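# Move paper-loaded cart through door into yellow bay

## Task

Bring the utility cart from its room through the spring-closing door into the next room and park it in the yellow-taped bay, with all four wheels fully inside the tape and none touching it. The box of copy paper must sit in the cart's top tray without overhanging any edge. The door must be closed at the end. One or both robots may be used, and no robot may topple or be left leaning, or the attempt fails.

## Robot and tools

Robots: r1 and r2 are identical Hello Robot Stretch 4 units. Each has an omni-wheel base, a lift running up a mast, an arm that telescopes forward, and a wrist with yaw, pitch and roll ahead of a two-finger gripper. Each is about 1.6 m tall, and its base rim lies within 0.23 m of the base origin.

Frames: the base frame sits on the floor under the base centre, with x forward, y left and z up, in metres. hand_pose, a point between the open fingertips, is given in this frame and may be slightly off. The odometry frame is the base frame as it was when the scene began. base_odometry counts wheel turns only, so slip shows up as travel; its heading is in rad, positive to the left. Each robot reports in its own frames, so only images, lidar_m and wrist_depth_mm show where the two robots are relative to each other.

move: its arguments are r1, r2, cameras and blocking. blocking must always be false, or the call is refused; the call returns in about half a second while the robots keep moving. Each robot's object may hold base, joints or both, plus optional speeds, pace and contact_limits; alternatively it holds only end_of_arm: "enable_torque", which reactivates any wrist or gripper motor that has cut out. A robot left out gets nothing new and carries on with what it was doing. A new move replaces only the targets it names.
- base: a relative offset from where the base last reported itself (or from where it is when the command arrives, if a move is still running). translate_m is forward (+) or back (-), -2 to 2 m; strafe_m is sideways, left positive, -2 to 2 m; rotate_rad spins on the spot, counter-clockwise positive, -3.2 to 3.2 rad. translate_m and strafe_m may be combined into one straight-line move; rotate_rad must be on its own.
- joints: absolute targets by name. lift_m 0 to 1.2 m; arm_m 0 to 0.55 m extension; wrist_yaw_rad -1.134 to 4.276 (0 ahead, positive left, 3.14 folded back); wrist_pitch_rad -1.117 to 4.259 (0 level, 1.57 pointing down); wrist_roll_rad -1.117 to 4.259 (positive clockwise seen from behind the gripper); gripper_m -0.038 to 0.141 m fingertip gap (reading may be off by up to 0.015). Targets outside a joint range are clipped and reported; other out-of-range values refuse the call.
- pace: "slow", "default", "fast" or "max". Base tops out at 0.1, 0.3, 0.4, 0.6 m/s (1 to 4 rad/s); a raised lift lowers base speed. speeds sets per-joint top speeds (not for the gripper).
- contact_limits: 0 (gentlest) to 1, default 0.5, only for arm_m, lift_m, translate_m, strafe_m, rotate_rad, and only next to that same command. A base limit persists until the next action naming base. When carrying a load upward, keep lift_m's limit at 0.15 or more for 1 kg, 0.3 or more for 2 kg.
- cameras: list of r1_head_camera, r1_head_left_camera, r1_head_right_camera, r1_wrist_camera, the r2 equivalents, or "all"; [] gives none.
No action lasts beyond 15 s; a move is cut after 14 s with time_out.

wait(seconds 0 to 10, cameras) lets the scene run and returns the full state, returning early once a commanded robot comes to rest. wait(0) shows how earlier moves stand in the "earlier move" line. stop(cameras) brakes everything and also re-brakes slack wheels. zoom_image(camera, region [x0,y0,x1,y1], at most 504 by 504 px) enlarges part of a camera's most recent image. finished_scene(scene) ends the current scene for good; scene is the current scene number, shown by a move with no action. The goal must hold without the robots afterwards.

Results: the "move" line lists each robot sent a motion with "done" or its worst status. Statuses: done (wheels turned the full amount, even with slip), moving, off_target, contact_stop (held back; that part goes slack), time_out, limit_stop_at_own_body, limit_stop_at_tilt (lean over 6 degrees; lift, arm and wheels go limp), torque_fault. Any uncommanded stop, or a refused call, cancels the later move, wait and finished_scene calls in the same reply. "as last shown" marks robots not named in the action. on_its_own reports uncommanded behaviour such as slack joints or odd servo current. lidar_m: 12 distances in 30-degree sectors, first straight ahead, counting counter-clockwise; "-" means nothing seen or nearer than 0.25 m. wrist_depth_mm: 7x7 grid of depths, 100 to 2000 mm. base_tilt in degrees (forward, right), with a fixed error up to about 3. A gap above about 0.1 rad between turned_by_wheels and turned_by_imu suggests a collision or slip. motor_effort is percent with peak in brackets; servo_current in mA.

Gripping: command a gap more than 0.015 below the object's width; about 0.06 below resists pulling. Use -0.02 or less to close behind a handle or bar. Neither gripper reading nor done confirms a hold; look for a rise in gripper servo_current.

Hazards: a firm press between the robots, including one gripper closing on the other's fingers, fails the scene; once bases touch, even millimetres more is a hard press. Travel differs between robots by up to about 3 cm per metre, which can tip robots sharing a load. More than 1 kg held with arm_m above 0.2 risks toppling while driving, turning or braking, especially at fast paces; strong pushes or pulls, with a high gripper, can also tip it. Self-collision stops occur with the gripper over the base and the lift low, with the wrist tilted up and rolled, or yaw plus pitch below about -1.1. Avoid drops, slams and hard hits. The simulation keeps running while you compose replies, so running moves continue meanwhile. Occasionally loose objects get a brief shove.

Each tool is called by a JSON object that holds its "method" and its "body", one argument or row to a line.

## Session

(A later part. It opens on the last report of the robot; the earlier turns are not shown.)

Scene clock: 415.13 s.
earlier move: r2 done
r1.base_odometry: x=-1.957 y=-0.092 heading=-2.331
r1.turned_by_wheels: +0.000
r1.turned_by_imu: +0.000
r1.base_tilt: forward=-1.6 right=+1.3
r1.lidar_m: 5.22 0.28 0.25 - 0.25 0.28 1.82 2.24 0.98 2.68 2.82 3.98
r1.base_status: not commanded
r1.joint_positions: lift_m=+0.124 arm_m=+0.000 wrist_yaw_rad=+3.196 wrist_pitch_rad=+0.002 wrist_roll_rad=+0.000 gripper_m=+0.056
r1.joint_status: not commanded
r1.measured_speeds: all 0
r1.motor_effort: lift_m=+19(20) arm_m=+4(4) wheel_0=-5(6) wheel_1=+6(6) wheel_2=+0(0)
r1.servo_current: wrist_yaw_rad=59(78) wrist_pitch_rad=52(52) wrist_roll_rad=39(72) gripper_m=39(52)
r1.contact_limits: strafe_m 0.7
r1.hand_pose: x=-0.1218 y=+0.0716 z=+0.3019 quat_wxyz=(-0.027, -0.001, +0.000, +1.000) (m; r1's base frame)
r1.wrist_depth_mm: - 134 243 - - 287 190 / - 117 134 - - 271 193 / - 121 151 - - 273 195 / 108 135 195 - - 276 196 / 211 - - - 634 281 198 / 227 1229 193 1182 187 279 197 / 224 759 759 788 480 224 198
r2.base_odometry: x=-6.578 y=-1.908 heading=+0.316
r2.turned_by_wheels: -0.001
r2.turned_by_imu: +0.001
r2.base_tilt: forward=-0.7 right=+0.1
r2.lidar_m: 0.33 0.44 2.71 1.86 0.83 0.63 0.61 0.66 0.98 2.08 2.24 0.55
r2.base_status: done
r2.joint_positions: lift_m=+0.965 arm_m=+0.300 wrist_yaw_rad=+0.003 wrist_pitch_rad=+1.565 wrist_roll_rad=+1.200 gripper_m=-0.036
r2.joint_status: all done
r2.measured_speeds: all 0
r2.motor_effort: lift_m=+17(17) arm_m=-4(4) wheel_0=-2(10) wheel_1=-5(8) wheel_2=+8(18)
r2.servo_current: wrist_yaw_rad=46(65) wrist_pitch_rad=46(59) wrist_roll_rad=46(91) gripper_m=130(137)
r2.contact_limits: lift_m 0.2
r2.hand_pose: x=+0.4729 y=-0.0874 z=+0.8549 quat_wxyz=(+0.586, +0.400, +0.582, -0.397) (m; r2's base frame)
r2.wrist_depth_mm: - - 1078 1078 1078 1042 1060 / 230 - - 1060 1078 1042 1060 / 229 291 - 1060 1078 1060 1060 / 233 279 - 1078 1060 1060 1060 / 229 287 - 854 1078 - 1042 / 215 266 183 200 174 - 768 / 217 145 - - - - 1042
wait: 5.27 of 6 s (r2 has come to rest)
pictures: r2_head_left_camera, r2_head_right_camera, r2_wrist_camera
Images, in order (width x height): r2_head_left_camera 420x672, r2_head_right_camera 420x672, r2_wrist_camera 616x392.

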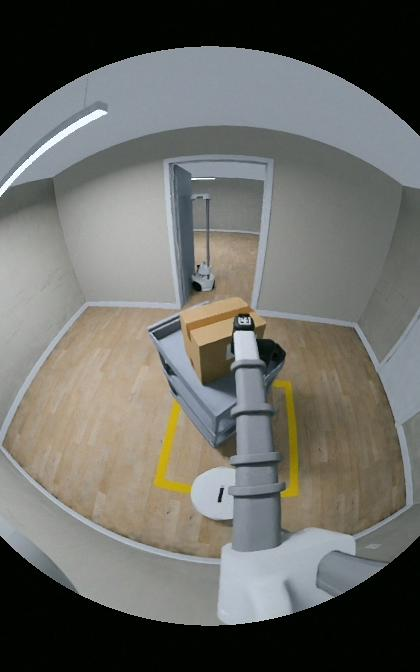

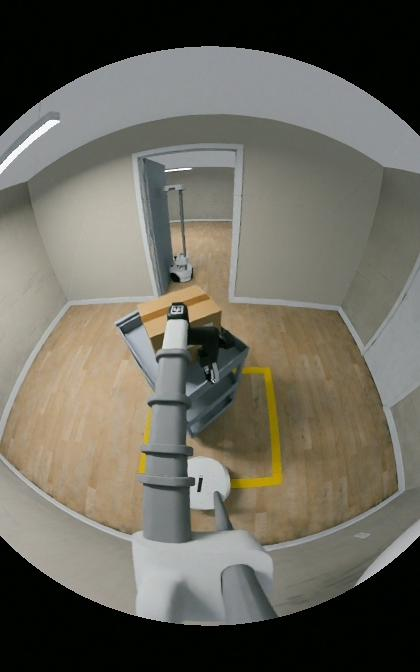

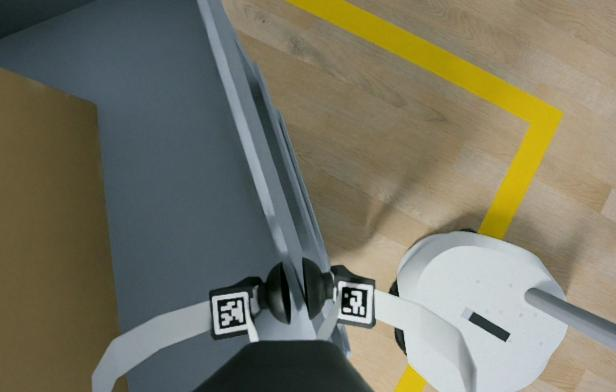

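{"method": "move", "body": {
  "r2": {"base":{"translate_m":-0.28},"joints":{"wrist_roll_rad":1.1},"pace":"slow"},
  "blocking": false
}}

{"method": "wait", "body": {
  "seconds": 5,
  "cameras": ["r2_head_camera","r2_head_left_camera","r2_head_right_camera","r2_wrist_camera"]
}}

{"method": "zoom_image", "body": {
  "camera": "r2_head_right_camera",
  "region": [100, 260, 310, 520]
}}

Scene clock: 422.63 s.
move: r2 moving
r1: as last shown
r1.lidar_m: 5.22 0.27 0.25 - 0.25 0.27 1.81 2.25 0.97 2.66 2.80 3.99
r1.servo_current: wrist_yaw_rad=52(72) wrist_pitch_rad=39(52) wrist_roll_rad=46(59) gripper_m=39(46)
r1.contact_limits: strafe_m 0.7
r1.wrist_depth_mm: - 134 244 - - 287 190 / - 117 134 - - 271 193 / - 121 152 - - 274 195 / 108 135 196 - - 276 196 / 211 - - - 634 278 198 / 227 1229 194 1205 188 281 198 / 224 759 759 788 473 225 198
r2.base_odometry: x=-6.590 y=-1.912 heading=+0.316
r2.turned_by_wheels: +0.000
r2.turned_by_imu: +0.001
r2.base_tilt: forward=-0.7 right=+0.1
r2.lidar_m: 0.35 0.44 2.73 1.82 0.81 0.59 0.59 0.66 0.95 2.08 2.21 0.54
r2.base_status: translate_m moving
r2.joint_positions: lift_m=+0.965 arm_m=+0.300 wrist_yaw_rad=+0.003 wrist_pitch_rad=+1.565 wrist_roll_rad=+1.101 gripper_m=-0.036
r2.joint_status: wrist_roll_rad moving
r2.measured_speeds: translate_m=-0.049 strafe_m=+0.000 rotate_rad=-0.002 lift_m=+0.000 arm_m=+0.000 wrist_yaw_rad=+0.000 wrist_pitch_rad=+0.000 wrist_roll_rad=+0.000
r2.motor_effort: lift_m=+17(17) arm_m=-4(4) wheel_0=-3(6) wheel_1=-5(8) wheel_2=+13(14)
r2.servo_current: wrist_yaw_rad=52(59) wrist_pitch_rad=46(52) wrist_roll_rad=59(78) gripper_m=124(137)
r2.contact_limits: lift_m 0.2
r2.hand_pose: x=+0.4729 y=-0.0874 z=+0.8549 quat_wxyz=(+0.605, +0.370, +0.601, -0.368) (m; r2's base frame)
r2.wrist_depth_mm: - - - 1060 1078 1060 1042 / 229 - - 1060 1078 1042 1042 / 231 287 - 1060 1060 1060 1060 / 231 289 - 1060 1078 1042 1078 / 231 289 - 1078 1078 1042 1042 / 219 271 178 197 169 - 1042 / 228 138 - - - - 1042

Scene clock: 426.20 s.
earlier move: r2 done
r1.base_odometry: x=-1.957 y=-0.092 heading=-2.331
r1.turned_by_wheels: +0.000
r1.turned_by_imu: +0.000
r1.base_tilt: forward=-1.6 right=+1.3
r1.lidar_m: 5.22 0.28 0.25 - 0.25 0.26 2.12 3.74 1.00 2.66 2.81 3.99
r1.base_status: not commanded
r1.joint_positions: lift_m=+0.124 arm_m=+0.000 wrist_yaw_rad=+3.196 wrist_pitch_rad=+0.002 wrist_roll_rad=+0.000 gripper_m=+0.056
r1.joint_status: not commanded
r1.measured_speeds: all 0
r1.motor_effort: lift_m=+19(20) arm_m=+4(4) wheel_0=-6(6) wheel_1=+6(6) wheel_2=+0(0)
r1.servo_current: wrist_yaw_rad=52(72) wrist_pitch_rad=26(52) wrist_roll_rad=46(65) gripper_m=46(46)
r1.contact_limits: strafe_m 0.7
r1.hand_pose: x=-0.1218 y=+0.0716 z=+0.3019 quat_wxyz=(-0.027, -0.001, +0.000, +1.000) (m; r1's base frame)
r1.wrist_depth_mm: - 134 243 - - 289 191 / - 117 133 - - 271 193 / - 121 152 - - 273 196 / 108 135 196 - - 276 196 / 211 - - - 634 279 198 / 228 1205 194 1229 187 279 198 / 224 759 759 788 477 224 197
r2.base_odometry: x=-6.844 y=-1.995 heading=+0.316
r2.turned_by_wheels: +0.000
r2.turned_by_imu: +0.001
r2.base_tilt: forward=-0.7 right=+0.0
r2.lidar_m: 0.36 0.45 2.76 1.04 0.45 0.31 0.33 0.37 0.54 2.06 2.19 0.55
r2.base_status: done
r2.joint_positions: lift_m=+0.965 arm_m=+0.300 wrist_yaw_rad=+0.003 wrist_pitch_rad=+1.565 wrist_roll_rad=+1.101 gripper_m=-0.036
r2.joint_status: all done
r2.measured_speeds: all 0
r2.motor_effort: lift_m=+17(17) arm_m=-4(4) wheel_0=-3(8) wheel_1=-4(8) wheel_2=+9(14)
r2.servo_current: wrist_yaw_rad=52(59) wrist_pitch_rad=39(52) wrist_roll_rad=46(78) gripper_m=124(137)
r2.contact_limits: lift_m 0.2
r2.hand_pose: x=+0.4729 y=-0.0874 z=+0.8549 quat_wxyz=(+0.605, +0.370, +0.601, -0.368) (m; r2's base frame)
r2.wrist_depth_mm: 195 - - 1060 1060 1060 1042 / 208 271 - 1060 1060 1060 1042 / 219 273 - 1060 1060 1042 1060 / 222 279 - 1060 1078 1060 1060 / 224 283 - 1078 1060 1078 1060 / 215 268 182 195 179 - 1060 / 227 151 - - - - 691
wait: 3.57 of 5 s (r2 has come to rest)
pictures: r2_head_camera, r2_head_left_camera, r2_head_right_camera, r2_wrist_camera
Images, in order (width x height): r2_head_camera 420x560, r2_head_left_camera 420x672, r2_head_right_camera 420x672, r2_wrist_camera 616x392.

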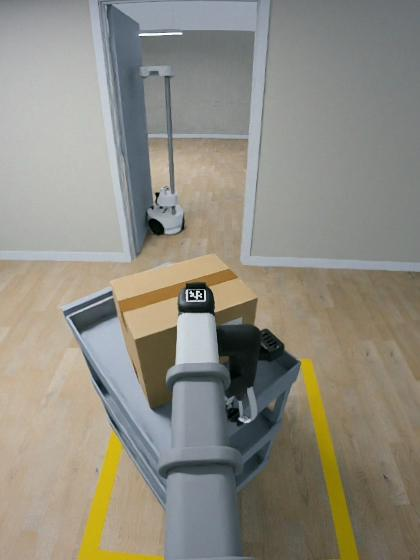

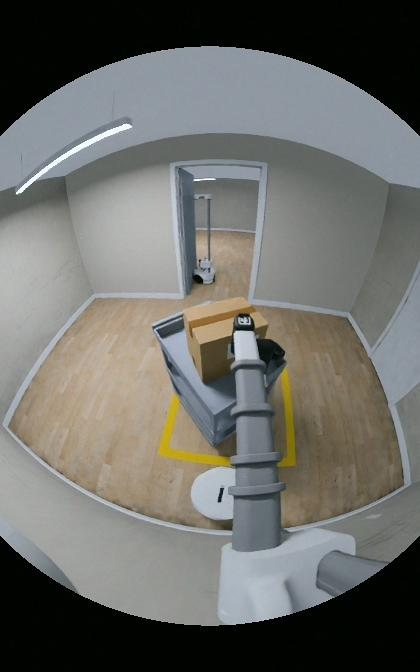

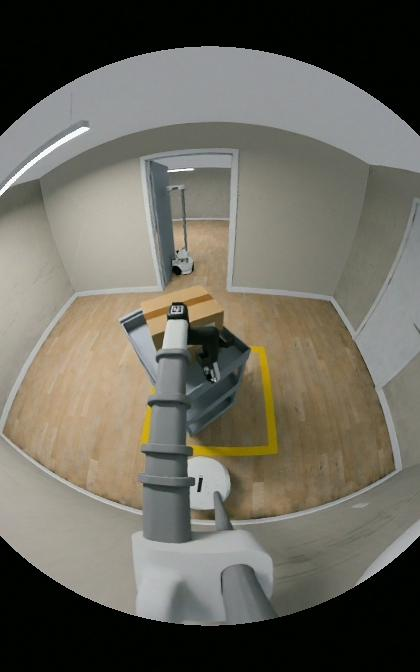

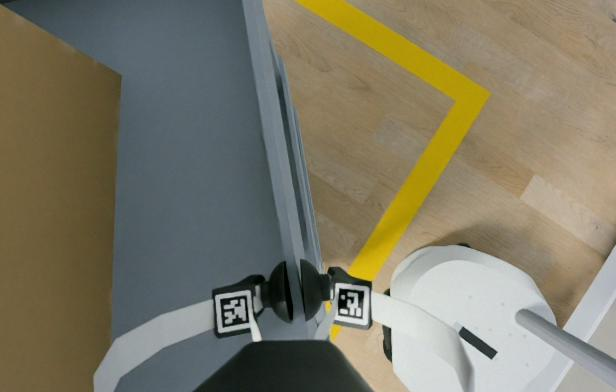

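Scaled by 1.938 from the camera's 420x672 image, which has a finer 600x960 frame.

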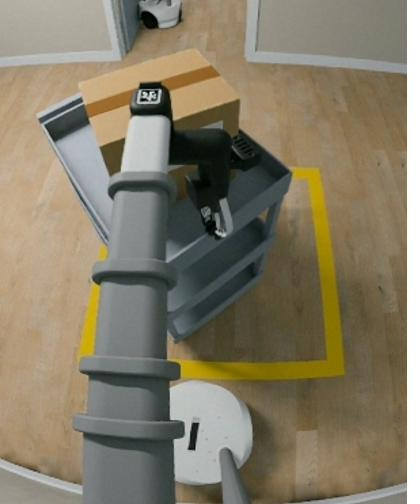

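{"method": "move", "body": {
  "r2": {"joints":{"gripper_m":0.08}},
  "blocking": false
}}

{"method": "wait", "body": {
  "seconds": 2
}}

{"method": "move", "body": {
  "r2": {"joints":{"lift_m":1.12}},
  "blocking": false
}}

{"method": "wait", "body": {
  "seconds": 2
}}

{"method": "move", "body": {
  "r2": {"joints":{"arm_m":0.0}},
  "blocking": false
}}

{"method": "wait", "body": {
  "seconds": 2,
  "cameras": ["r2_head_camera","r2_head_left_camera","r2_head_right_camera"]
}}

{"method": "zoom_image", "body": {
  "camera": "r2_head_left_camera",
  "region": [130, 290, 320, 480]
}}

Scene clock: 439.70 s.
move: r2 moving
r1: as last shown
r1.lidar_m: 5.22 0.27 0.25 - 0.25 0.28 2.10 3.73 0.98 2.64 2.79 3.99
r1.motor_effort: lift_m=+20(20) arm_m=+4(4) wheel_0=-5(6) wheel_1=+6(6) wheel_2=+0(0)
r1.servo_current: wrist_yaw_rad=59(72) wrist_pitch_rad=46(46) wrist_roll_rad=39(52) gripper_m=39(52)
r1.contact_limits: strafe_m 0.7
r1.wrist_depth_mm: - 134 243 - - 290 190 / - 117 134 - - 271 194 / - 121 152 - - 274 196 / 108 135 196 - - 274 196 / 211 - - - 640 279 198 / 228 1205 195 1182 187 281 198 / 224 759 750 798 477 224 198
r2.base_odometry: x=-6.844 y=-1.995 heading=+0.317
r2.turned_by_wheels: +0.000
r2.turned_by_imu: +0.001
r2.base_tilt: forward=-0.7 right=+0.1
r2.lidar_m: 0.36 0.44 2.73 1.02 0.45 0.34 0.28 0.37 0.54 2.02 2.18 0.55
r2.base_status: not commanded
r2.joint_positions: lift_m=+0.965 arm_m=+0.300 wrist_yaw_rad=+0.003 wrist_pitch_rad=+1.565 wrist_roll_rad=+1.101 gripper_m=-0.012
r2.joint_status: gripper_m moving
r2.measured_speeds: all 0
r2.motor_effort: lift_m=+17(17) arm_m=-4(4) wheel_0=-3(3) wheel_1=-4(4) wheel_2=+9(9)
r2.servo_current: wrist_yaw_rad=39(59) wrist_pitch_rad=52(52) wrist_roll_rad=46(59) gripper_m=91(117)
r2.contact_limits: lift_m 0.2
r2.hand_pose: x=+0.4729 y=-0.0874 z=+0.8549 quat_wxyz=(+0.605, +0.370, +0.601, -0.368) (m; r2's base frame)
r2.wrist_depth_mm: 195 - - 1078 1060 1042 1042 / 206 270 - 1078 1078 1042 1060 / 218 274 - 1060 1060 1060 1042 / 222 278 - 1078 1078 1060 1060 / 224 281 - 878 1060 1078 1060 / 214 267 182 200 170 - 1060 / 226 268 - - - - 676

Scene clock: 441.03 s.
earlier move: r2 done
r1.base_odometry: x=-1.957 y=-0.092 heading=-2.331
r1.turned_by_wheels: +0.000
r1.turned_by_imu: +0.000
r1.base_tilt: forward=-1.6 right=+1.3
r1.lidar_m: 5.21 0.26 0.25 - 0.25 0.28 2.12 3.73 0.97 2.66 2.78 3.94
r1.base_status: not commanded
r1.joint_positions: lift_m=+0.124 arm_m=+0.000 wrist_yaw_rad=+3.196 wrist_pitch_rad=+0.002 wrist_roll_rad=+0.000 gripper_m=+0.056
r1.joint_status: not commanded
r1.measured_speeds: all 0
r1.motor_effort: lift_m=+19(20) arm_m=+4(4) wheel_0=-5(6) wheel_1=+6(6) wheel_2=+0(0)
r1.servo_current: wrist_yaw_rad=59(72) wrist_pitch_rad=39(52) wrist_roll_rad=46(65) gripper_m=39(52)
r1.contact_limits: strafe_m 0.7
r1.hand_pose: x=-0.1218 y=+0.0716 z=+0.3019 quat_wxyz=(-0.027, -0.001, +0.000, +1.000) (m; r1's base frame)
r1.wrist_depth_mm: - 134 243 - - 289 190 / - 117 133 - - 270 193 / - 121 151 - - 274 195 / 108 135 197 - - 278 196 / 211 - - - 627 278 198 / 227 1205 193 1160 187 279 198 / 224 750 759 778 477 225 196
r2.base_odometry: x=-6.844 y=-1.995 heading=+0.316
r2.turned_by_wheels: +0.000
r2.turned_by_imu: +0.000
r2.base_tilt: forward=-0.7 right=+0.1
r2.lidar_m: 0.37 0.44 2.73 1.03 0.45 0.33 0.31 0.36 0.54 2.05 2.19 0.53
r2.base_status: not commanded
r2.joint_positions: lift_m=+0.965 arm_m=+0.300 wrist_yaw_rad=+0.003 wrist_pitch_rad=+1.566 wrist_roll_rad=+1.101 gripper_m=+0.080
r2.joint_status: all done
r2.measured_speeds: all 0
r2.motor_effort: lift_m=+17(17) arm_m=-4(4) wheel_0=-3(3) wheel_1=-4(4) wheel_2=+6(9)
r2.servo_current: wrist_yaw_rad=46(59) wrist_pitch_rad=46(52) wrist_roll_rad=59(59) gripper_m=52(130)
r2.contact_limits: lift_m 0.2
r2.hand_pose: x=+0.4725 y=-0.0874 z=+0.8549 quat_wxyz=(+0.605, +0.370, +0.602, -0.368) (m; r2's base frame)
r2.wrist_depth_mm: - - - 1060 1042 1060 1042 / 223 279 - 1060 1042 1060 1042 / 225 285 - 1060 1060 1060 1060 / 228 286 - 1078 1078 1042 1060 / 229 - - 1060 1060 1078 1060 / 220 - 188 - 186 - 1060 / 232 142 - - - - 668
wait: 1.33 of 2 s (r2 has come to rest)

Scene clock: 441.53 s.
move: r2 moving
r1: as last shown
r1.base_tilt: forward=-1.6 right=+1.2
r1.lidar_m: 5.21 0.29 0.25 - 0.25 0.29 2.11 3.75 0.98 2.67 2.81 3.98
r1.servo_current: wrist_yaw_rad=46(59) wrist_pitch_rad=39(46) wrist_roll_rad=39(52) gripper_m=46(46)
r1.contact_limits: strafe_m 0.7
r1.wrist_depth_mm: - 134 243 - - 289 191 / - 117 134 - - 271 192 / - 121 152 - - 274 195 / 108 135 196 - - 276 196 / 211 - - - 640 279 198 / 227 1205 194 1205 188 281 198 / 224 759 759 778 477 224 198
r2.base_odometry: x=-6.844 y=-1.995 heading=+0.316
r2.turned_by_wheels: +0.000
r2.turned_by_imu: +0.000
r2.base_tilt: forward=-0.7 right=+0.1
r2.lidar_m: 0.35 0.43 2.71 1.04 0.48 0.35 0.33 0.35 0.52 2.05 2.16 0.55
r2.base_status: not commanded
r2.joint_positions: lift_m=+1.003 arm_m=+0.300 wrist_yaw_rad=+0.003 wrist_pitch_rad=+1.566 wrist_roll_rad=+1.101 gripper_m=+0.080
r2.joint_status: lift_m moving
r2.measured_speeds: translate_m=+0.000 strafe_m=+0.000 rotate_rad=+0.000 lift_m=+0.146 arm_m=+0.000 wrist_yaw_rad=+0.000 wrist_pitch_rad=+0.000 wrist_roll_rad=+0.000
r2.motor_effort: lift_m=+21(24) arm_m=-3(4) wheel_0=-3(3) wheel_1=-4(4) wheel_2=+6(7)
r2.servo_current: wrist_yaw_rad=46(59) wrist_pitch_rad=39(46) wrist_roll_rad=46(59) gripper_m=59(59)
r2.hand_pose: x=+0.4725 y=-0.0874 z=+0.8926 quat_wxyz=(+0.605, +0.370, +0.602, -0.368) (m; r2's base frame)
r2.wrist_depth_mm: 210 - - 1098 1078 1078 1060 / 224 282 - 1098 1098 1098 1118 / 226 285 - 1098 1118 1098 1098 / 228 304 - 1098 1118 1078 1078 / 230 290 - 1098 1098 1078 1078 / 221 296 188 165 186 - 1042 / 233 276 - - - - 676

Scene clock: 442.77 s.
earlier move: r2 done
r1.base_odometry: x=-1.957 y=-0.092 heading=-2.331
r1.turned_by_wheels: +0.000
r1.turned_by_imu: +0.000
r1.base_tilt: forward=-1.6 right=+1.3
r1.lidar_m: 5.22 0.28 0.25 - 0.25 0.27 2.11 3.71 0.97 2.67 2.80 3.98
r1.base_status: not commanded
r1.joint_positions: lift_m=+0.124 arm_m=+0.000 wrist_yaw_rad=+3.196 wrist_pitch_rad=+0.002 wrist_roll_rad=+0.000 gripper_m=+0.056
r1.joint_status: not commanded
r1.measured_speeds: all 0
r1.motor_effort: lift_m=+19(20) arm_m=+4(4) wheel_0=-5(6) wheel_1=+6(6) wheel_2=+0(0)
r1.servo_current: wrist_yaw_rad=52(72) wrist_pitch_rad=46(46) wrist_roll_rad=46(59) gripper_m=39(46)
r1.contact_limits: strafe_m 0.7
r1.hand_pose: x=-0.1218 y=+0.0716 z=+0.3019 quat_wxyz=(-0.027, -0.001, +0.000, +1.000) (m; r1's base frame)
r1.wrist_depth_mm: - 134 244 - - 287 191 / - 117 134 - - 270 193 / - 121 151 - - 273 195 / 108 135 196 - - 276 197 / 211 - - - 634 281 198 / 227 1229 193 1182 188 279 198 / 224 750 759 788 477 224 198
r2.base_odometry: x=-6.844 y=-1.995 heading=+0.316
r2.turned_by_wheels: +0.000
r2.turned_by_imu: +0.000
r2.base_tilt: forward=-0.7 right=+0.0
r2.lidar_m: 0.36 0.40 2.71 1.03 0.45 0.31 0.31 0.36 0.54 1.99 2.17 0.54
r2.base_status: not commanded
r2.joint_positions: lift_m=+1.120 arm_m=+0.300 wrist_yaw_rad=+0.003 wrist_pitch_rad=+1.566 wrist_roll_rad=+1.101 gripper_m=+0.080
r2.joint_status: all done
r2.measured_speeds: all 0
r2.motor_effort: lift_m=+21(24) arm_m=-3(4) wheel_0=-2(3) wheel_1=-4(4) wheel_2=+7(7)
r2.servo_current: wrist_yaw_rad=59(59) wrist_pitch_rad=39(46) wrist_roll_rad=46(59) gripper_m=52(59)
r2.hand_pose: x=+0.4724 y=-0.0874 z=+1.0095 quat_wxyz=(+0.605, +0.370, +0.602, -0.368) (m; r2's base frame)
r2.wrist_depth_mm: 373 407 404 1205 1229 1205 1205 / 223 300 - 1229 1229 1229 1205 / 224 325 - 1205 1229 1205 1205 / 227 351 - 1229 1205 1255 1205 / 220 332 - 1229 1205 1229 1229 / 231 336 190 370 187 - 1118 / 231 276 - - - - -
wait: 1.23 of 2 s (r2 has come to rest)

Scene clock: 443.27 s.
move: r2 moving
r1: as last shown
r1.lidar_m: 5.22 0.28 0.25 - 0.25 0.26 2.11 3.74 0.97 2.65 2.82 3.99
r1.servo_current: wrist_yaw_rad=39(65) wrist_pitch_rad=39(52) wrist_roll_rad=39(59) gripper_m=46(46)
r1.contact_limits: strafe_m 0.7
r1.wrist_depth_mm: - 134 244 - - 287 191 / - 117 134 - - 271 192 / - 121 152 - - 274 195 / 108 135 196 - - 277 196 / 211 - - - 634 279 197 / 227 1205 193 1205 187 279 197 / 224 759 750 788 473 225 198
r2.base_odometry: x=-6.844 y=-1.995 heading=+0.316
r2.turned_by_wheels: +0.000
r2.turned_by_imu: +0.000
r2.base_tilt: forward=-0.7 right=+0.0
r2.lidar_m: 0.36 0.39 2.77 1.00 0.46 0.34 0.31 0.35 0.52 2.06 2.20 0.53
r2.base_status: not commanded
r2.joint_positions: lift_m=+1.120 arm_m=+0.249 wrist_yaw_rad=+0.003 wrist_pitch_rad=+1.567 wrist_roll_rad=+1.101 gripper_m=+0.080
r2.joint_status: arm_m moving
r2.measured_speeds: translate_m=+0.000 strafe_m=+0.000 rotate_rad=+0.000 lift_m=+0.000 arm_m=-0.195 wrist_yaw_rad=+0.000 wrist_pitch_rad=+0.000 wrist_roll_rad=+0.000
r2.motor_effort: lift_m=+21(22) arm_m=-8(10) wheel_0=-2(3) wheel_1=-4(4) wheel_2=+6(7)
r2.servo_current: wrist_yaw_rad=46(59) wrist_pitch_rad=39(46) wrist_roll_rad=46(59) gripper_m=52(52)
r2.hand_pose: x=+0.4217 y=-0.0874 z=+1.0095 quat_wxyz=(+0.605, +0.370, +0.602, -0.368) (m; r2's base frame)
r2.wrist_depth_mm: 375 421 421 1205 1205 1205 1205 / 278 373 - 1229 1205 1205 1205 / 282 404 - 1229 1205 1205 1229 / 272 387 - 1229 1229 1229 1205 / 287 387 - 1205 1229 1229 1160 / 274 389 188 759 186 904 1098 / 290 345 - - - - -

Scene clock: 444.77 s.
earlier move: r2 done
r1.base_odometry: x=-1.957 y=-0.092 heading=-2.331
r1.turned_by_wheels: +0.000
r1.turned_by_imu: +0.000
r1.base_tilt: forward=-1.6 right=+1.3
r1.lidar_m: 5.22 0.28 0.25 - 0.25 0.28 2.12 3.72 0.99 2.66 2.80 3.99
r1.base_status: not commanded
r1.joint_positions: lift_m=+0.124 arm_m=+0.000 wrist_yaw_rad=+3.196 wrist_pitch_rad=+0.002 wrist_roll_rad=+0.000 gripper_m=+0.056
r1.joint_status: not commanded
r1.measured_speeds: all 0
r1.motor_effort: lift_m=+19(20) arm_m=+4(4) wheel_0=-5(6) wheel_1=+6(6) wheel_2=+0(0)
r1.servo_current: wrist_yaw_rad=33(65) wrist_pitch_rad=46(52) wrist_roll_rad=33(65) gripper_m=39(52)
r1.contact_limits: strafe_m 0.7
r1.hand_pose: x=-0.1218 y=+0.0716 z=+0.3019 quat_wxyz=(-0.027, -0.001, +0.000, +1.000) (m; r1's base frame)
r1.wrist_depth_mm: - 134 243 - - 287 190 / - 117 134 - - 270 193 / - 121 151 - - 273 194 / 108 135 196 - - 277 196 / 210 - - - 634 281 198 / 227 1205 194 1182 188 281 198 / 224 750 750 788 477 225 197
r2.base_odometry: x=-6.844 y=-1.995 heading=+0.316
r2.turned_by_wheels: +0.000
r2.turned_by_imu: +0.000
r2.base_tilt: forward=-0.7 right=+0.0
r2.lidar_m: 0.36 0.45 2.74 1.03 0.45 0.33 0.31 0.36 0.55 2.02 2.19 0.50
r2.base_status: not commanded
r2.joint_positions: lift_m=+1.120 arm_m=+0.000 wrist_yaw_rad=+0.003 wrist_pitch_rad=+1.567 wrist_roll_rad=+1.101 gripper_m=+0.080
r2.joint_status: all done
r2.measured_speeds: all 0
r2.motor_effort: lift_m=+21(22) arm_m=-7(12) wheel_0=-3(3) wheel_1=-4(4) wheel_2=+6(7)
r2.servo_current: wrist_yaw_rad=46(59) wrist_pitch_rad=39(46) wrist_roll_rad=52(59) gripper_m=52(59)
r2.hand_pose: x=+0.1725 y=-0.0874 z=+1.0095 quat_wxyz=(+0.604, +0.370, +0.602, -0.368) (m; r2's base frame)
r2.wrist_depth_mm: - 1229 1205 1205 1229 1205 1205 / - - 1229 1229 1229 1229 1205 / - - 1205 1229 1205 1205 1138 / - - 1229 1229 1229 1205 - / - 1229 1229 - 798 1160 - / 1229 1255 192 1255 190 415 - / 1255 1229 1229 - - - 301
wait: 1.50 of 2 s (r2 has come to rest)
pictures: r2_head_camera, r2_head_left_camera, r2_head_right_camera
Images, in order (width x height): r2_head_camera 420x560, r2_head_left_camera 420x672, r2_head_right_camera 420x672.

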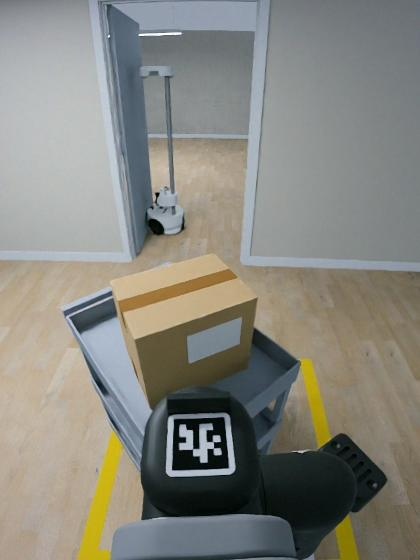

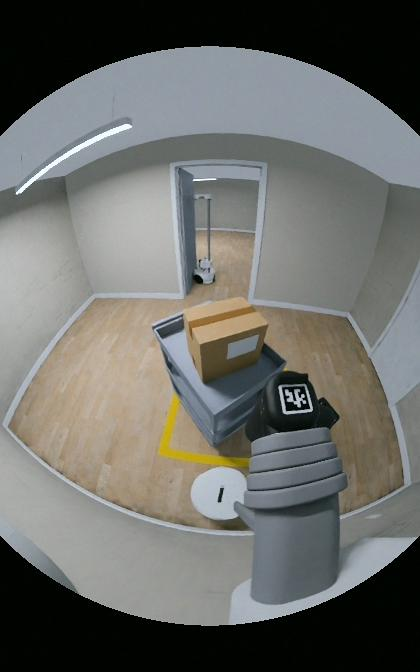

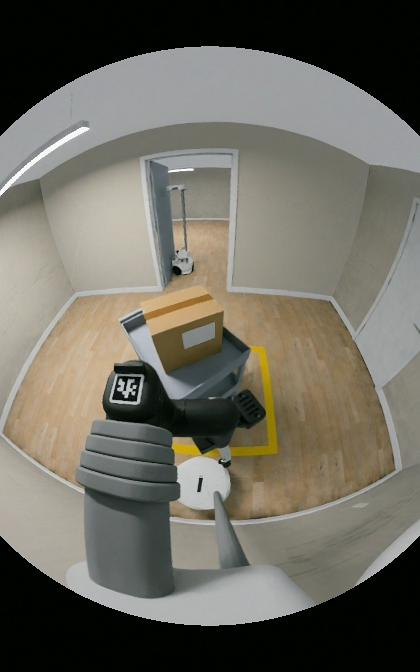

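Scaled by 2.653 from the camera's 420x672 image, which has a finer 600x960 frame.

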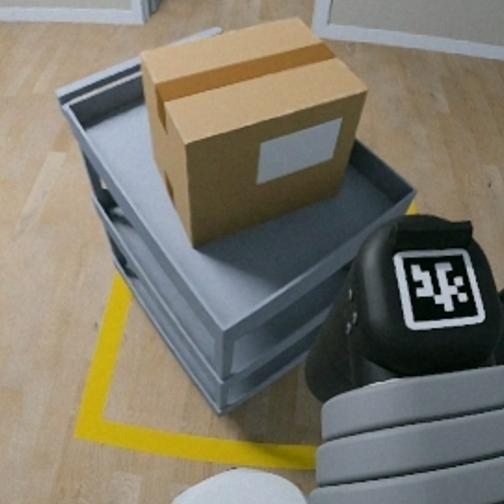

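{"method": "move", "body": {
  "r2": {"base":{"strafe_m":1.05},"joints":{"gripper_m":-0.03}},
  "blocking": false
}}

{"method": "wait", "body": {
  "seconds": 5
}}

{"method": "move", "body": {
  "r2": {"base":{"translate_m":1.1},"joints":{"lift_m":0.75,"wrist_pitch_rad":0,"wrist_roll_rad":0}},
  "blocking": false
}}

{"method": "wait", "body": {
  "seconds": 3
}}

{"method": "wait", "body": {
  "seconds": 3
}}

{"method": "move", "body": {
  "r2": {"base":{"rotate_rad":-1.66}},
  "blocking": false
}}

{"method": "wait", "body": {
  "seconds": 4,
  "cameras": ["r2_head_camera","r2_head_left_camera","r2_head_right_camera"]
}}

Scene clock: 457.10 s.
move: r2 moving
r1: as last shown
r1.lidar_m: 5.23 0.28 0.25 - 0.25 0.27 2.14 3.74 0.98 2.65 2.81 4.01
r1.motor_effort: lift_m=+19(20) arm_m=+4(4) wheel_0=-6(6) wheel_1=+6(6) wheel_2=+0(0)
r1.servo_current: wrist_yaw_rad=52(59) wrist_pitch_rad=39(46) wrist_roll_rad=59(72) gripper_m=39(46)
r1.contact_limits: strafe_m 0.7
r1.wrist_depth_mm: - 134 245 - - 289 190 / - 117 134 - - 270 192 / - 121 152 - - 273 195 / 108 135 196 - - 276 196 / 211 - - - 627 281 198 / 227 1205 194 1205 187 279 198 / 224 759 750 798 477 225 198
r2.base_odometry: x=-6.855 y=-1.961 heading=+0.316
r2.turned_by_wheels: +0.000
r2.turned_by_imu: +0.001
r2.base_tilt: forward=-0.7 right=+0.1
r2.lidar_m: 0.35 0.52 2.69 0.98 0.44 0.33 0.33 0.36 0.54 2.01 2.24 0.49
r2.base_status: strafe_m moving
r2.joint_positions: lift_m=+1.120 arm_m=+0.000 wrist_yaw_rad=+0.003 wrist_pitch_rad=+1.567 wrist_roll_rad=+1.101 gripper_m=+0.062
r2.joint_status: gripper_m moving
r2.measured_speeds: translate_m=-0.001 strafe_m=+0.140 rotate_rad=+0.004 lift_m=+0.000 arm_m=+0.000 wrist_yaw_rad=+0.000 wrist_pitch_rad=+0.000 wrist_roll_rad=+0.000
r2.motor_effort: lift_m=+21(21) arm_m=-7(8) wheel_0=-8(10) wheel_1=+10(11) wheel_2=+0(5)
r2.servo_current: wrist_yaw_rad=46(59) wrist_pitch_rad=46(46) wrist_roll_rad=52(59) gripper_m=124(124)
r2.hand_pose: x=+0.1725 y=-0.0874 z=+1.0095 quat_wxyz=(+0.604, +0.370, +0.602, -0.368) (m; r2's base frame)
r2.wrist_depth_mm: - - 1205 1229 1205 1205 1229 / - - 1229 1229 1205 1229 1182 / - - 1229 1229 1205 1205 1118 / - - 1229 1229 1229 1229 - / - 1229 1281 - 759 1205 - / 1281 1229 198 168 191 430 - / 1229 1229 1255 - - 336 301

Scene clock: 461.43 s.
earlier move: r2 done
r1.base_odometry: x=-1.957 y=-0.092 heading=-2.331
r1.turned_by_wheels: +0.000
r1.turned_by_imu: +0.000
r1.base_tilt: forward=-1.6 right=+1.3
r1.lidar_m: 5.21 0.27 0.25 - 0.25 0.28 2.11 3.74 0.98 2.67 2.79 3.99
r1.base_status: not commanded
r1.joint_positions: lift_m=+0.124 arm_m=+0.000 wrist_yaw_rad=+3.196 wrist_pitch_rad=+0.002 wrist_roll_rad=+0.000 gripper_m=+0.056
r1.joint_status: not commanded
r1.measured_speeds: all 0
r1.motor_effort: lift_m=+20(20) arm_m=+4(4) wheel_0=-6(6) wheel_1=+6(6) wheel_2=+0(0)
r1.servo_current: wrist_yaw_rad=39(72) wrist_pitch_rad=46(52) wrist_roll_rad=26(72) gripper_m=46(46)
r1.contact_limits: strafe_m 0.7
r1.hand_pose: x=-0.1218 y=+0.0716 z=+0.3019 quat_wxyz=(-0.027, -0.001, +0.000, +1.000) (m; r1's base frame)
r1.wrist_depth_mm: - 133 243 - - 287 191 / - 117 134 - - 271 193 / - 121 152 - - 273 195 / 108 135 196 - - 277 196 / 211 - - - 634 278 198 / 228 1205 194 1205 188 279 198 / 223 750 750 788 477 224 197
r2.base_odometry: x=-7.170 y=-0.997 heading=+0.316
r2.turned_by_wheels: +0.000
r2.turned_by_imu: +0.001
r2.base_tilt: forward=-0.6 right=+0.0
r2.lidar_m: 2.56 2.19 1.68 0.78 0.33 0.25 0.25 0.27 0.39 1.51 0.97 0.99
r2.base_status: done
r2.joint_positions: lift_m=+1.120 arm_m=+0.000 wrist_yaw_rad=+0.003 wrist_pitch_rad=+1.567 wrist_roll_rad=+1.101 gripper_m=-0.029
r2.joint_status: all done
r2.measured_speeds: all 0
r2.motor_effort: lift_m=+21(21) arm_m=-7(8) wheel_0=-1(14) wheel_1=+1(12) wheel_2=+0(5)
r2.servo_current: wrist_yaw_rad=46(59) wrist_pitch_rad=46(46) wrist_roll_rad=52(65) gripper_m=111(202)
r2.hand_pose: x=+0.1725 y=-0.0874 z=+1.0096 quat_wxyz=(+0.604, +0.370, +0.602, -0.368) (m; r2's base frame)
r2.wrist_depth_mm: 1205 1205 1229 1229 1205 1229 1205 / 1229 1229 1229 1182 1229 1229 1098 / 1255 1229 1229 1205 1205 1205 - / 1229 1255 1205 1229 1255 1229 - / 1229 1229 1229 213 854 - - / 1255 1205 186 200 171 452 - / 1255 1229 1229 - - - 301
wait: 4.33 of 5 s (r2 has come to rest)

Scene clock: 461.93 s.
move: r2 moving
r1: as last shown
r1.lidar_m: 5.22 0.28 0.25 - 0.25 0.28 2.12 3.72 0.98 2.67 2.80 4.00
r1.motor_effort: lift_m=+19(20) arm_m=+4(4) wheel_0=-5(6) wheel_1=+6(6) wheel_2=+0(0)
r1.servo_current: wrist_yaw_rad=65(72) wrist_pitch_rad=39(52) wrist_roll_rad=39(65) gripper_m=46(52)
r1.contact_limits: strafe_m 0.7
r1.wrist_depth_mm: - 134 244 - - 287 191 / - 117 134 - - 271 193 / - 121 151 - - 274 195 / 108 135 196 - - 274 196 / 211 - - - 634 279 198 / 227 1229 194 1182 187 281 198 / 224 759 759 778 480 224 197
r2.base_odometry: x=-7.141 y=-0.988 heading=+0.316
r2.turned_by_wheels: +0.000
r2.turned_by_imu: +0.000
r2.base_tilt: forward=-0.7 right=+0.1
r2.lidar_m: 2.52 2.15 1.65 0.84 0.38 0.28 0.27 0.30 0.46 1.69 0.96 0.97
r2.base_status: translate_m moving
r2.joint_positions: lift_m=+1.082 arm_m=+0.000 wrist_yaw_rad=+0.003 wrist_pitch_rad=+0.997 wrist_roll_rad=+0.512 gripper_m=-0.029
r2.joint_status: lift_m moving; wrist_pitch_rad moving; wrist_roll_rad moving
r2.measured_speeds: translate_m=+0.120 strafe_m=+0.000 rotate_rad=-0.003 lift_m=-0.146 arm_m=+0.000 wrist_yaw_rad=+0.000 wrist_pitch_rad=-1.771 wrist_roll_rad=-1.820
r2.motor_effort: lift_m=+13(19) arm_m=-7(7) wheel_0=+5(9) wheel_1=+7(7) wheel_2=-12(13)
r2.servo_current: wrist_yaw_rad=52(59) wrist_pitch_rad=150(150) wrist_roll_rad=72(98) gripper_m=117(117)
r2.hand_pose: x=+0.3278 y=-0.0870 z=+1.0183 quat_wxyz=(+0.850, +0.222, +0.463, -0.120) (m; r2's base frame)
r2.wrist_depth_mm: - - 1921 1708 1537 - - / - 1921 1756 1576 1464 - - / 1983 1756 1618 1499 1366 1255 1182 / 1808 1618 1537 1397 1281 1182 1138 / 1661 1537 1397 1308 1182 1138 1060 / 1499 1397 186 199 179 1042 1008 / 1430 1366 1255 - - - 960

Scene clock: 464.93 s.
earlier move: r2 moving
r1.base_odometry: x=-1.957 y=-0.092 heading=-2.331
r1.turned_by_wheels: +0.000
r1.turned_by_imu: +0.000
r1.base_tilt: forward=-1.6 right=+1.2
r1.lidar_m: 5.22 0.25 0.25 - 0.25 0.27 2.11 3.73 0.98 2.67 2.81 3.97
r1.base_status: not commanded
r1.joint_positions: lift_m=+0.124 arm_m=+0.000 wrist_yaw_rad=+3.196 wrist_pitch_rad=+0.002 wrist_roll_rad=+0.000 gripper_m=+0.056
r1.joint_status: not commanded
r1.measured_speeds: all 0
r1.motor_effort: lift_m=+19(20) arm_m=+4(4) wheel_0=-5(6) wheel_1=+6(6) wheel_2=+0(0)
r1.servo_current: wrist_yaw_rad=59(72) wrist_pitch_rad=39(52) wrist_roll_rad=59(72) gripper_m=39(52)
r1.contact_limits: strafe_m 0.7
r1.hand_pose: x=-0.1218 y=+0.0716 z=+0.3019 quat_wxyz=(-0.027, -0.001, +0.000, +1.000) (m; r1's base frame)
r1.wrist_depth_mm: - 134 244 - - 287 191 / - 117 134 - - 270 192 / - 121 151 - - 274 195 / 108 135 196 - 627 277 197 / 211 - - - 634 279 196 / 227 1229 193 1182 188 281 198 / 225 750 759 788 477 224 198
r2.base_odometry: x=-6.343 y=-0.727 heading=+0.317
r2.turned_by_wheels: +0.000
r2.turned_by_imu: +0.001
r2.base_tilt: forward=-0.7 right=+0.1
r2.lidar_m: 1.67 1.84 1.59 1.56 1.46 1.14 1.09 1.19 0.79 0.56 0.88 1.73
r2.base_status: translate_m moving
r2.joint_positions: lift_m=+0.750 arm_m=+0.000 wrist_yaw_rad=+0.003 wrist_pitch_rad=+0.008 wrist_roll_rad=+0.002 gripper_m=-0.029
r2.joint_status: all done
r2.measured_speeds: translate_m=+0.299 strafe_m=+0.000 rotate_rad=+0.005 lift_m=+0.000 arm_m=+0.000 wrist_yaw_rad=+0.000 wrist_pitch_rad=+0.000 wrist_roll_rad=+0.000
r2.motor_effort: lift_m=+14(19) arm_m=-7(7) wheel_0=+7(12) wheel_1=+6(10) wheel_2=-9(14)
r2.servo_current: wrist_yaw_rad=46(59) wrist_pitch_rad=52(169) wrist_roll_rad=52(98) gripper_m=104(124)
r2.hand_pose: x=+0.4597 y=-0.0867 z=+0.9261 quat_wxyz=(+1.000, +0.001, +0.004, +0.001) (m; r2's base frame)
r2.wrist_depth_mm: - - - - 1366 - - / - - - - 1430 - - / - - - - 1464 - - / - - - - 1537 - - / - - - - 1430 - - / - - 183 198 171 - - / - - - - - - 1921
wait: 3.00 s; no rest

Scene clock: 466.60 s.
earlier move: r2 done
r1.base_odometry: x=-1.957 y=-0.092 heading=-2.331
r1.turned_by_wheels: +0.000
r1.turned_by_imu: +0.000
r1.base_tilt: forward=-1.6 right=+1.3
r1.lidar_m: 5.22 0.29 0.25 - 0.25 0.28 2.13 3.73 0.98 2.66 2.83 3.96
r1.base_status: not commanded
r1.joint_positions: lift_m=+0.124 arm_m=+0.000 wrist_yaw_rad=+3.196 wrist_pitch_rad=+0.002 wrist_roll_rad=+0.000 gripper_m=+0.056
r1.joint_status: not commanded
r1.measured_speeds: all 0
r1.motor_effort: lift_m=+19(20) arm_m=+4(4) wheel_0=-5(6) wheel_1=+6(6) wheel_2=+0(0)
r1.servo_current: wrist_yaw_rad=39(72) wrist_pitch_rad=46(52) wrist_roll_rad=52(72) gripper_m=46(52)
r1.contact_limits: strafe_m 0.7
r1.hand_pose: x=-0.1218 y=+0.0716 z=+0.3019 quat_wxyz=(-0.027, -0.001, +0.000, +1.000) (m; r1's base frame)
r1.wrist_depth_mm: - 134 244 - - 289 190 / - 117 134 - - 271 192 / - 121 152 - - 274 195 / 108 135 197 - - 277 196 / 211 - - - 640 279 198 / 228 1229 193 1182 188 281 198 / 224 759 750 788 480 225 198
r2.base_odometry: x=-6.125 y=-0.655 heading=+0.317
r2.turned_by_wheels: +0.000
r2.turned_by_imu: +0.001
r2.base_tilt: forward=-0.7 right=+0.1
r2.lidar_m: 1.47 1.58 1.59 1.53 1.67 1.35 1.30 1.43 0.59 0.65 1.99 1.48
r2.base_status: done
r2.joint_positions: lift_m=+0.750 arm_m=+0.000 wrist_yaw_rad=+0.003 wrist_pitch_rad=+0.008 wrist_roll_rad=+0.002 gripper_m=-0.029
r2.joint_status: all done
r2.measured_speeds: all 0
r2.motor_effort: lift_m=+14(19) arm_m=-7(7) wheel_0=+3(12) wheel_1=+3(10) wheel_2=-3(14)
r2.servo_current: wrist_yaw_rad=52(59) wrist_pitch_rad=59(169) wrist_roll_rad=46(98) gripper_m=111(124)
r2.hand_pose: x=+0.4597 y=-0.0867 z=+0.9261 quat_wxyz=(+1.000, +0.001, +0.004, +0.001) (m; r2's base frame)
r2.wrist_depth_mm: - - - - 1182 - - / - - - - 1182 - - / - - - - 1160 - - / - - - - 1160 - - / - - - - 1205 - - / - - 182 198 171 - - / - - - - - - 1983
wait: 1.67 of 3 s (r2 has come to rest)

Scene clock: 467.10 s.
move: r2 moving
r1: as last shown
r1.base_tilt: forward=-1.6 right=+1.2
r1.lidar_m: 5.22 0.28 0.25 - 0.25 0.28 2.12 3.71 0.98 2.67 2.81 3.98
r1.motor_effort: lift_m=+20(20) arm_m=+4(4) wheel_0=-5(6) wheel_1=+5(6) wheel_2=+0(0)
r1.servo_current: wrist_yaw_rad=46(65) wrist_pitch_rad=39(46) wrist_roll_rad=46(59) gripper_m=39(46)
r1.contact_limits: strafe_m 0.7
r1.wrist_depth_mm: - 134 244 - - 287 191 / - 117 134 - - 271 192 / - 121 151 - - 274 195 / 108 135 196 - - 276 196 / 211 - - - 634 279 198 / 227 1182 193 1205 187 279 197 / 224 759 759 788 477 225 198
r2.base_odometry: x=-6.125 y=-0.655 heading=+0.064
r2.turned_by_wheels: -0.252
r2.turned_by_imu: -0.245
r2.base_tilt: forward=-0.7 right=+0.1
r2.lidar_m: 1.46 1.48 1.73 1.54 1.56 1.51 1.34 1.36 0.82 0.60 0.83 2.02
r2.base_status: rotate_rad moving
r2.joint_positions: lift_m=+0.750 arm_m=+0.000 wrist_yaw_rad=+0.003 wrist_pitch_rad=+0.008 wrist_roll_rad=+0.002 gripper_m=-0.029
r2.joint_status: not commanded
r2.measured_speeds: translate_m=+0.001 strafe_m=+0.000 rotate_rad=-0.971 lift_m=+0.000 arm_m=+0.000 wrist_yaw_rad=+0.000 wrist_pitch_rad=+0.000 wrist_roll_rad=+0.000
r2.motor_effort: lift_m=+14(15) arm_m=-7(7) wheel_0=+8(9) wheel_1=+10(10) wheel_2=+11(11)
r2.servo_current: wrist_yaw_rad=39(59) wrist_pitch_rad=52(59) wrist_roll_rad=52(52) gripper_m=111(117)
r2.hand_pose: x=+0.4597 y=-0.0867 z=+0.9261 quat_wxyz=(+1.000, +0.001, +0.004, +0.001) (m; r2's base frame)
r2.wrist_depth_mm: - - - 1229 - - - / - - - 1229 - - - / - - - 1366 - - - / - - - 1366 - - - / - - - 1255 - - - / - - 182 199 179 - - / - - - - - - 1808

Scene clock: 468.73 s.
earlier move: r2 done
r1.base_odometry: x=-1.957 y=-0.092 heading=-2.331
r1.turned_by_wheels: +0.000
r1.turned_by_imu: +0.000
r1.base_tilt: forward=-1.6 right=+1.2
r1.lidar_m: 5.22 0.28 0.25 - 0.25 0.30 2.11 3.72 1.00 2.66 2.82 3.97
r1.base_status: not commanded
r1.joint_positions: lift_m=+0.124 arm_m=+0.000 wrist_yaw_rad=+3.196 wrist_pitch_rad=+0.002 wrist_roll_rad=+0.000 gripper_m=+0.056
r1.joint_status: not commanded
r1.measured_speeds: all 0
r1.motor_effort: lift_m=+19(20) arm_m=+4(4) wheel_0=-5(6) wheel_1=+6(6) wheel_2=+0(0)
r1.servo_current: wrist_yaw_rad=72(72) wrist_pitch_rad=46(46) wrist_roll_rad=46(72) gripper_m=39(46)
r1.contact_limits: strafe_m 0.7
r1.hand_pose: x=-0.1218 y=+0.0716 z=+0.3019 quat_wxyz=(-0.027, -0.001, +0.000, +1.000) (m; r1's base frame)
r1.wrist_depth_mm: - 133 244 - - 287 191 / - 117 134 - 603 270 192 / - 121 151 - - 274 195 / 108 135 196 - - 276 196 / 211 - - - 634 278 198 / 228 1229 193 1229 187 278 198 / 224 759 750 788 473 225 198
r2.base_odometry: x=-6.125 y=-0.655 heading=-1.343
r2.turned_by_wheels: -1.407
r2.turned_by_imu: -1.369
r2.base_tilt: forward=-0.7 right=+0.0
r2.lidar_m: 0.59 2.08 2.01 1.47 1.55 1.60 1.54 1.62 1.39 1.31 1.39 0.62
r2.base_status: done
r2.joint_positions: lift_m=+0.750 arm_m=+0.000 wrist_yaw_rad=+0.003 wrist_pitch_rad=+0.008 wrist_roll_rad=+0.002 gripper_m=-0.029
r2.joint_status: not commanded
r2.measured_speeds: all 0
r2.motor_effort: lift_m=+15(15) arm_m=-7(7) wheel_0=+5(10) wheel_1=+3(12) wheel_2=+5(11)
r2.servo_current: wrist_yaw_rad=46(59) wrist_pitch_rad=59(65) wrist_roll_rad=39(65) gripper_m=104(117)
r2.hand_pose: x=+0.4597 y=-0.0867 z=+0.9261 quat_wxyz=(+1.000, +0.001, +0.004, +0.001) (m; r2's base frame)
r2.wrist_depth_mm: - - - - - - - / - - - - - - - / - - - - 691 654 - / - - - - 668 634 - / - - - 525 676 627 634 / - - 186 198 179 480 778 / 1921 1921 1808 - - - 778
wait: 1.63 of 4 s (r2 has come to rest)
pictures: r2_head_camera, r2_head_left_camera, r2_head_right_camera
Images, in order (width x height): r2_head_camera 420x560, r2_head_left_camera 420x672, r2_head_right_camera 420x672.

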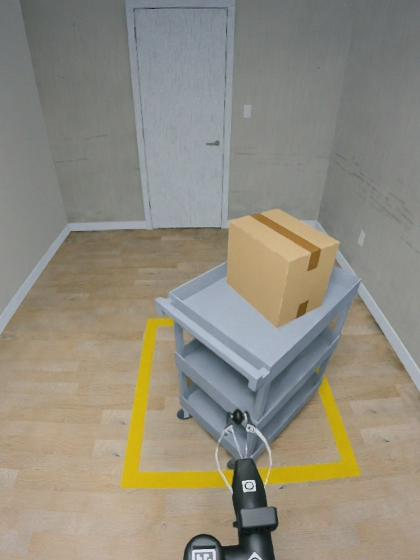

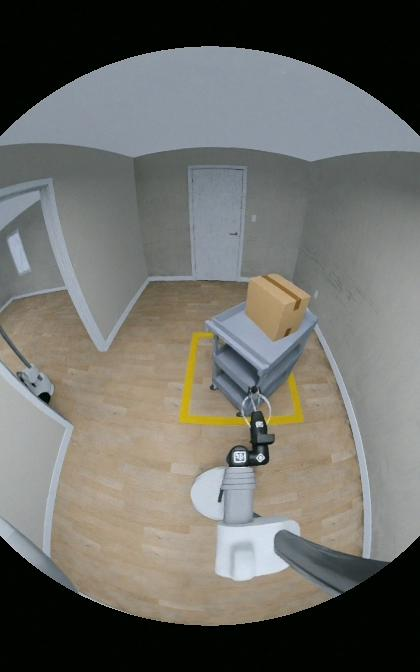

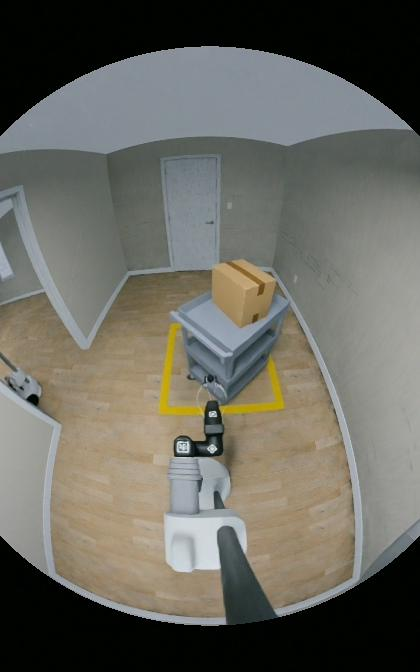

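{"method": "move", "body": {
  "r2": {"base":{"translate_m":0.2,"strafe_m":-0.04},"joints":{"lift_m":0.66},"pace":"slow"},
  "blocking": false
}}

{"method": "wait", "body": {
  "seconds": 4,
  "cameras": ["r2_head_camera","r2_wrist_camera"]
}}

Scene clock: 488.07 s.
move: r2 moving
r1: as last shown
r1.base_tilt: forward=-1.6 right=+1.3
r1.lidar_m: 5.22 0.28 0.25 - 0.25 0.27 2.12 3.72 0.99 2.65 2.79 3.97
r1.motor_effort: lift_m=+20(20) arm_m=+4(4) wheel_0=-5(6) wheel_1=+6(6) wheel_2=+0(0)
r1.servo_current: wrist_yaw_rad=59(72) wrist_pitch_rad=39(46) wrist_roll_rad=52(52) gripper_m=46(46)
r1.contact_limits: strafe_m 0.7
r1.wrist_depth_mm: - 134 245 - - 287 190 / - 117 133 - 597 270 192 / - 121 152 - - 273 195 / 108 135 196 - - 276 197 / 211 - - - 627 279 197 / 228 1205 193 1182 188 279 198 / 223 759 759 778 469 224 198
r2.base_odometry: x=-6.125 y=-0.668 heading=-1.342
r2.turned_by_wheels: +0.000
r2.turned_by_imu: +0.001
r2.base_tilt: forward=-0.6 right=+0.1
r2.lidar_m: 0.58 2.09 1.98 1.46 1.55 1.62 1.54 1.63 1.40 1.33 1.38 0.61
r2.base_status: translate_m moving; strafe_m moving
r2.joint_positions: lift_m=+0.725 arm_m=+0.000 wrist_yaw_rad=+0.003 wrist_pitch_rad=+0.008 wrist_roll_rad=+0.002 gripper_m=-0.029
r2.joint_status: lift_m moving
r2.measured_speeds: translate_m=+0.049 strafe_m=-0.009 rotate_rad=+0.002 lift_m=-0.098 arm_m=+0.000 wrist_yaw_rad=+0.000 wrist_pitch_rad=+0.000 wrist_roll_rad=+0.000
r2.motor_effort: lift_m=+10(15) arm_m=-7(7) wheel_0=+2(9) wheel_1=+4(5) wheel_2=-8(10)
r2.servo_current: wrist_yaw_rad=46(52) wrist_pitch_rad=59(59) wrist_roll_rad=46(59) gripper_m=117(117)
r2.hand_pose: x=+0.4597 y=-0.0867 z=+0.9008 quat_wxyz=(+1.000, +0.001, +0.004, +0.001) (m; r2's base frame)
r2.wrist_depth_mm: - - - - - - - / - - - - - - - / - - - - 654 634 - / - - - - 668 634 - / - - - 492 634 544 615 / - - 186 200 179 466 - / 1921 1921 1863 - - - 1661

Scene clock: 490.87 s.
earlier move: r2 done
r1.base_odometry: x=-1.957 y=-0.092 heading=-2.331
r1.turned_by_wheels: +0.000
r1.turned_by_imu: +0.000
r1.base_tilt: forward=-1.6 right=+1.2
r1.lidar_m: 5.21 0.28 0.25 - 0.25 0.27 2.01 3.72 0.98 2.65 2.82 4.00
r1.base_status: not commanded
r1.joint_positions: lift_m=+0.124 arm_m=+0.000 wrist_yaw_rad=+3.196 wrist_pitch_rad=+0.002 wrist_roll_rad=+0.000 gripper_m=+0.056
r1.joint_status: not commanded
r1.measured_speeds: all 0
r1.motor_effort: lift_m=+19(20) arm_m=+4(4) wheel_0=-6(6) wheel_1=+5(6) wheel_2=+0(0)
r1.servo_current: wrist_yaw_rad=39(72) wrist_pitch_rad=46(52) wrist_roll_rad=33(72) gripper_m=39(46)
r1.contact_limits: strafe_m 0.7
r1.hand_pose: x=-0.1218 y=+0.0716 z=+0.3019 quat_wxyz=(-0.027, -0.001, +0.000, +1.000) (m; r1's base frame)
r1.wrist_depth_mm: - 134 244 - - 289 190 / - 117 134 - - 271 193 / - 121 151 - - 274 195 / 108 135 196 - 634 277 196 / 211 - - - 640 279 198 / 227 1229 193 1182 188 281 197 / 224 750 759 778 477 224 198
r2.base_odometry: x=-6.119 y=-0.859 heading=-1.342
r2.turned_by_wheels: +0.000
r2.turned_by_imu: +0.001
r2.base_tilt: forward=-0.7 right=+0.0
r2.lidar_m: 0.49 2.12 1.90 1.47 1.56 1.83 1.74 1.81 1.36 1.30 1.35 0.46
r2.base_status: done
r2.joint_positions: lift_m=+0.660 arm_m=+0.000 wrist_yaw_rad=+0.002 wrist_pitch_rad=+0.008 wrist_roll_rad=+0.002 gripper_m=-0.029
r2.joint_status: all done
r2.measured_speeds: all 0
r2.motor_effort: lift_m=+15(17) arm_m=+0(7) wheel_0=+5(11) wheel_1=+5(8) wheel_2=-8(11)
r2.servo_current: wrist_yaw_rad=52(65) wrist_pitch_rad=52(65) wrist_roll_rad=59(65) gripper_m=104(117)
r2.hand_pose: x=+0.4595 y=-0.0867 z=+0.8360 quat_wxyz=(+1.000, +0.001, +0.004, +0.001) (m; r2's base frame)
r2.wrist_depth_mm: - - - - - 415 - / - - - - 492 421 484 / - - - - 504 424 488 / - - 585 621 484 418 462 / - - 415 215 167 203 276 / - - 187 200 163 195 - / 1756 1708 554 - - - -
wait: 2.80 of 4 s (r2 has come to rest)
pictures: r2_head_camera, r2_wrist_camera
Images, in order (width x height): r2_head_camera 420x560, r2_wrist_camera 616x392.

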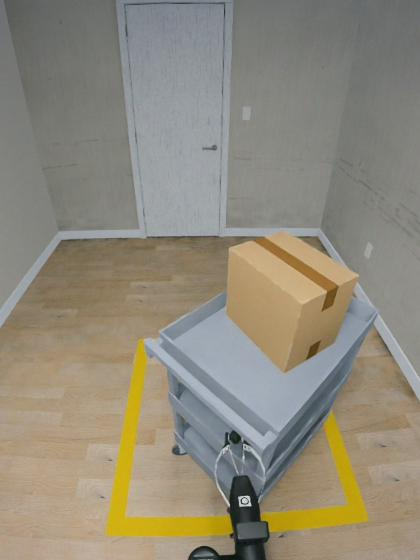

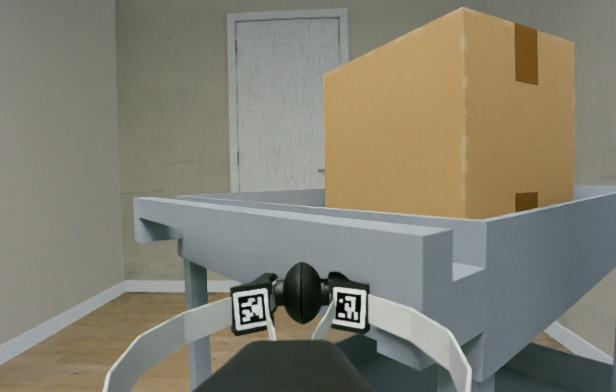

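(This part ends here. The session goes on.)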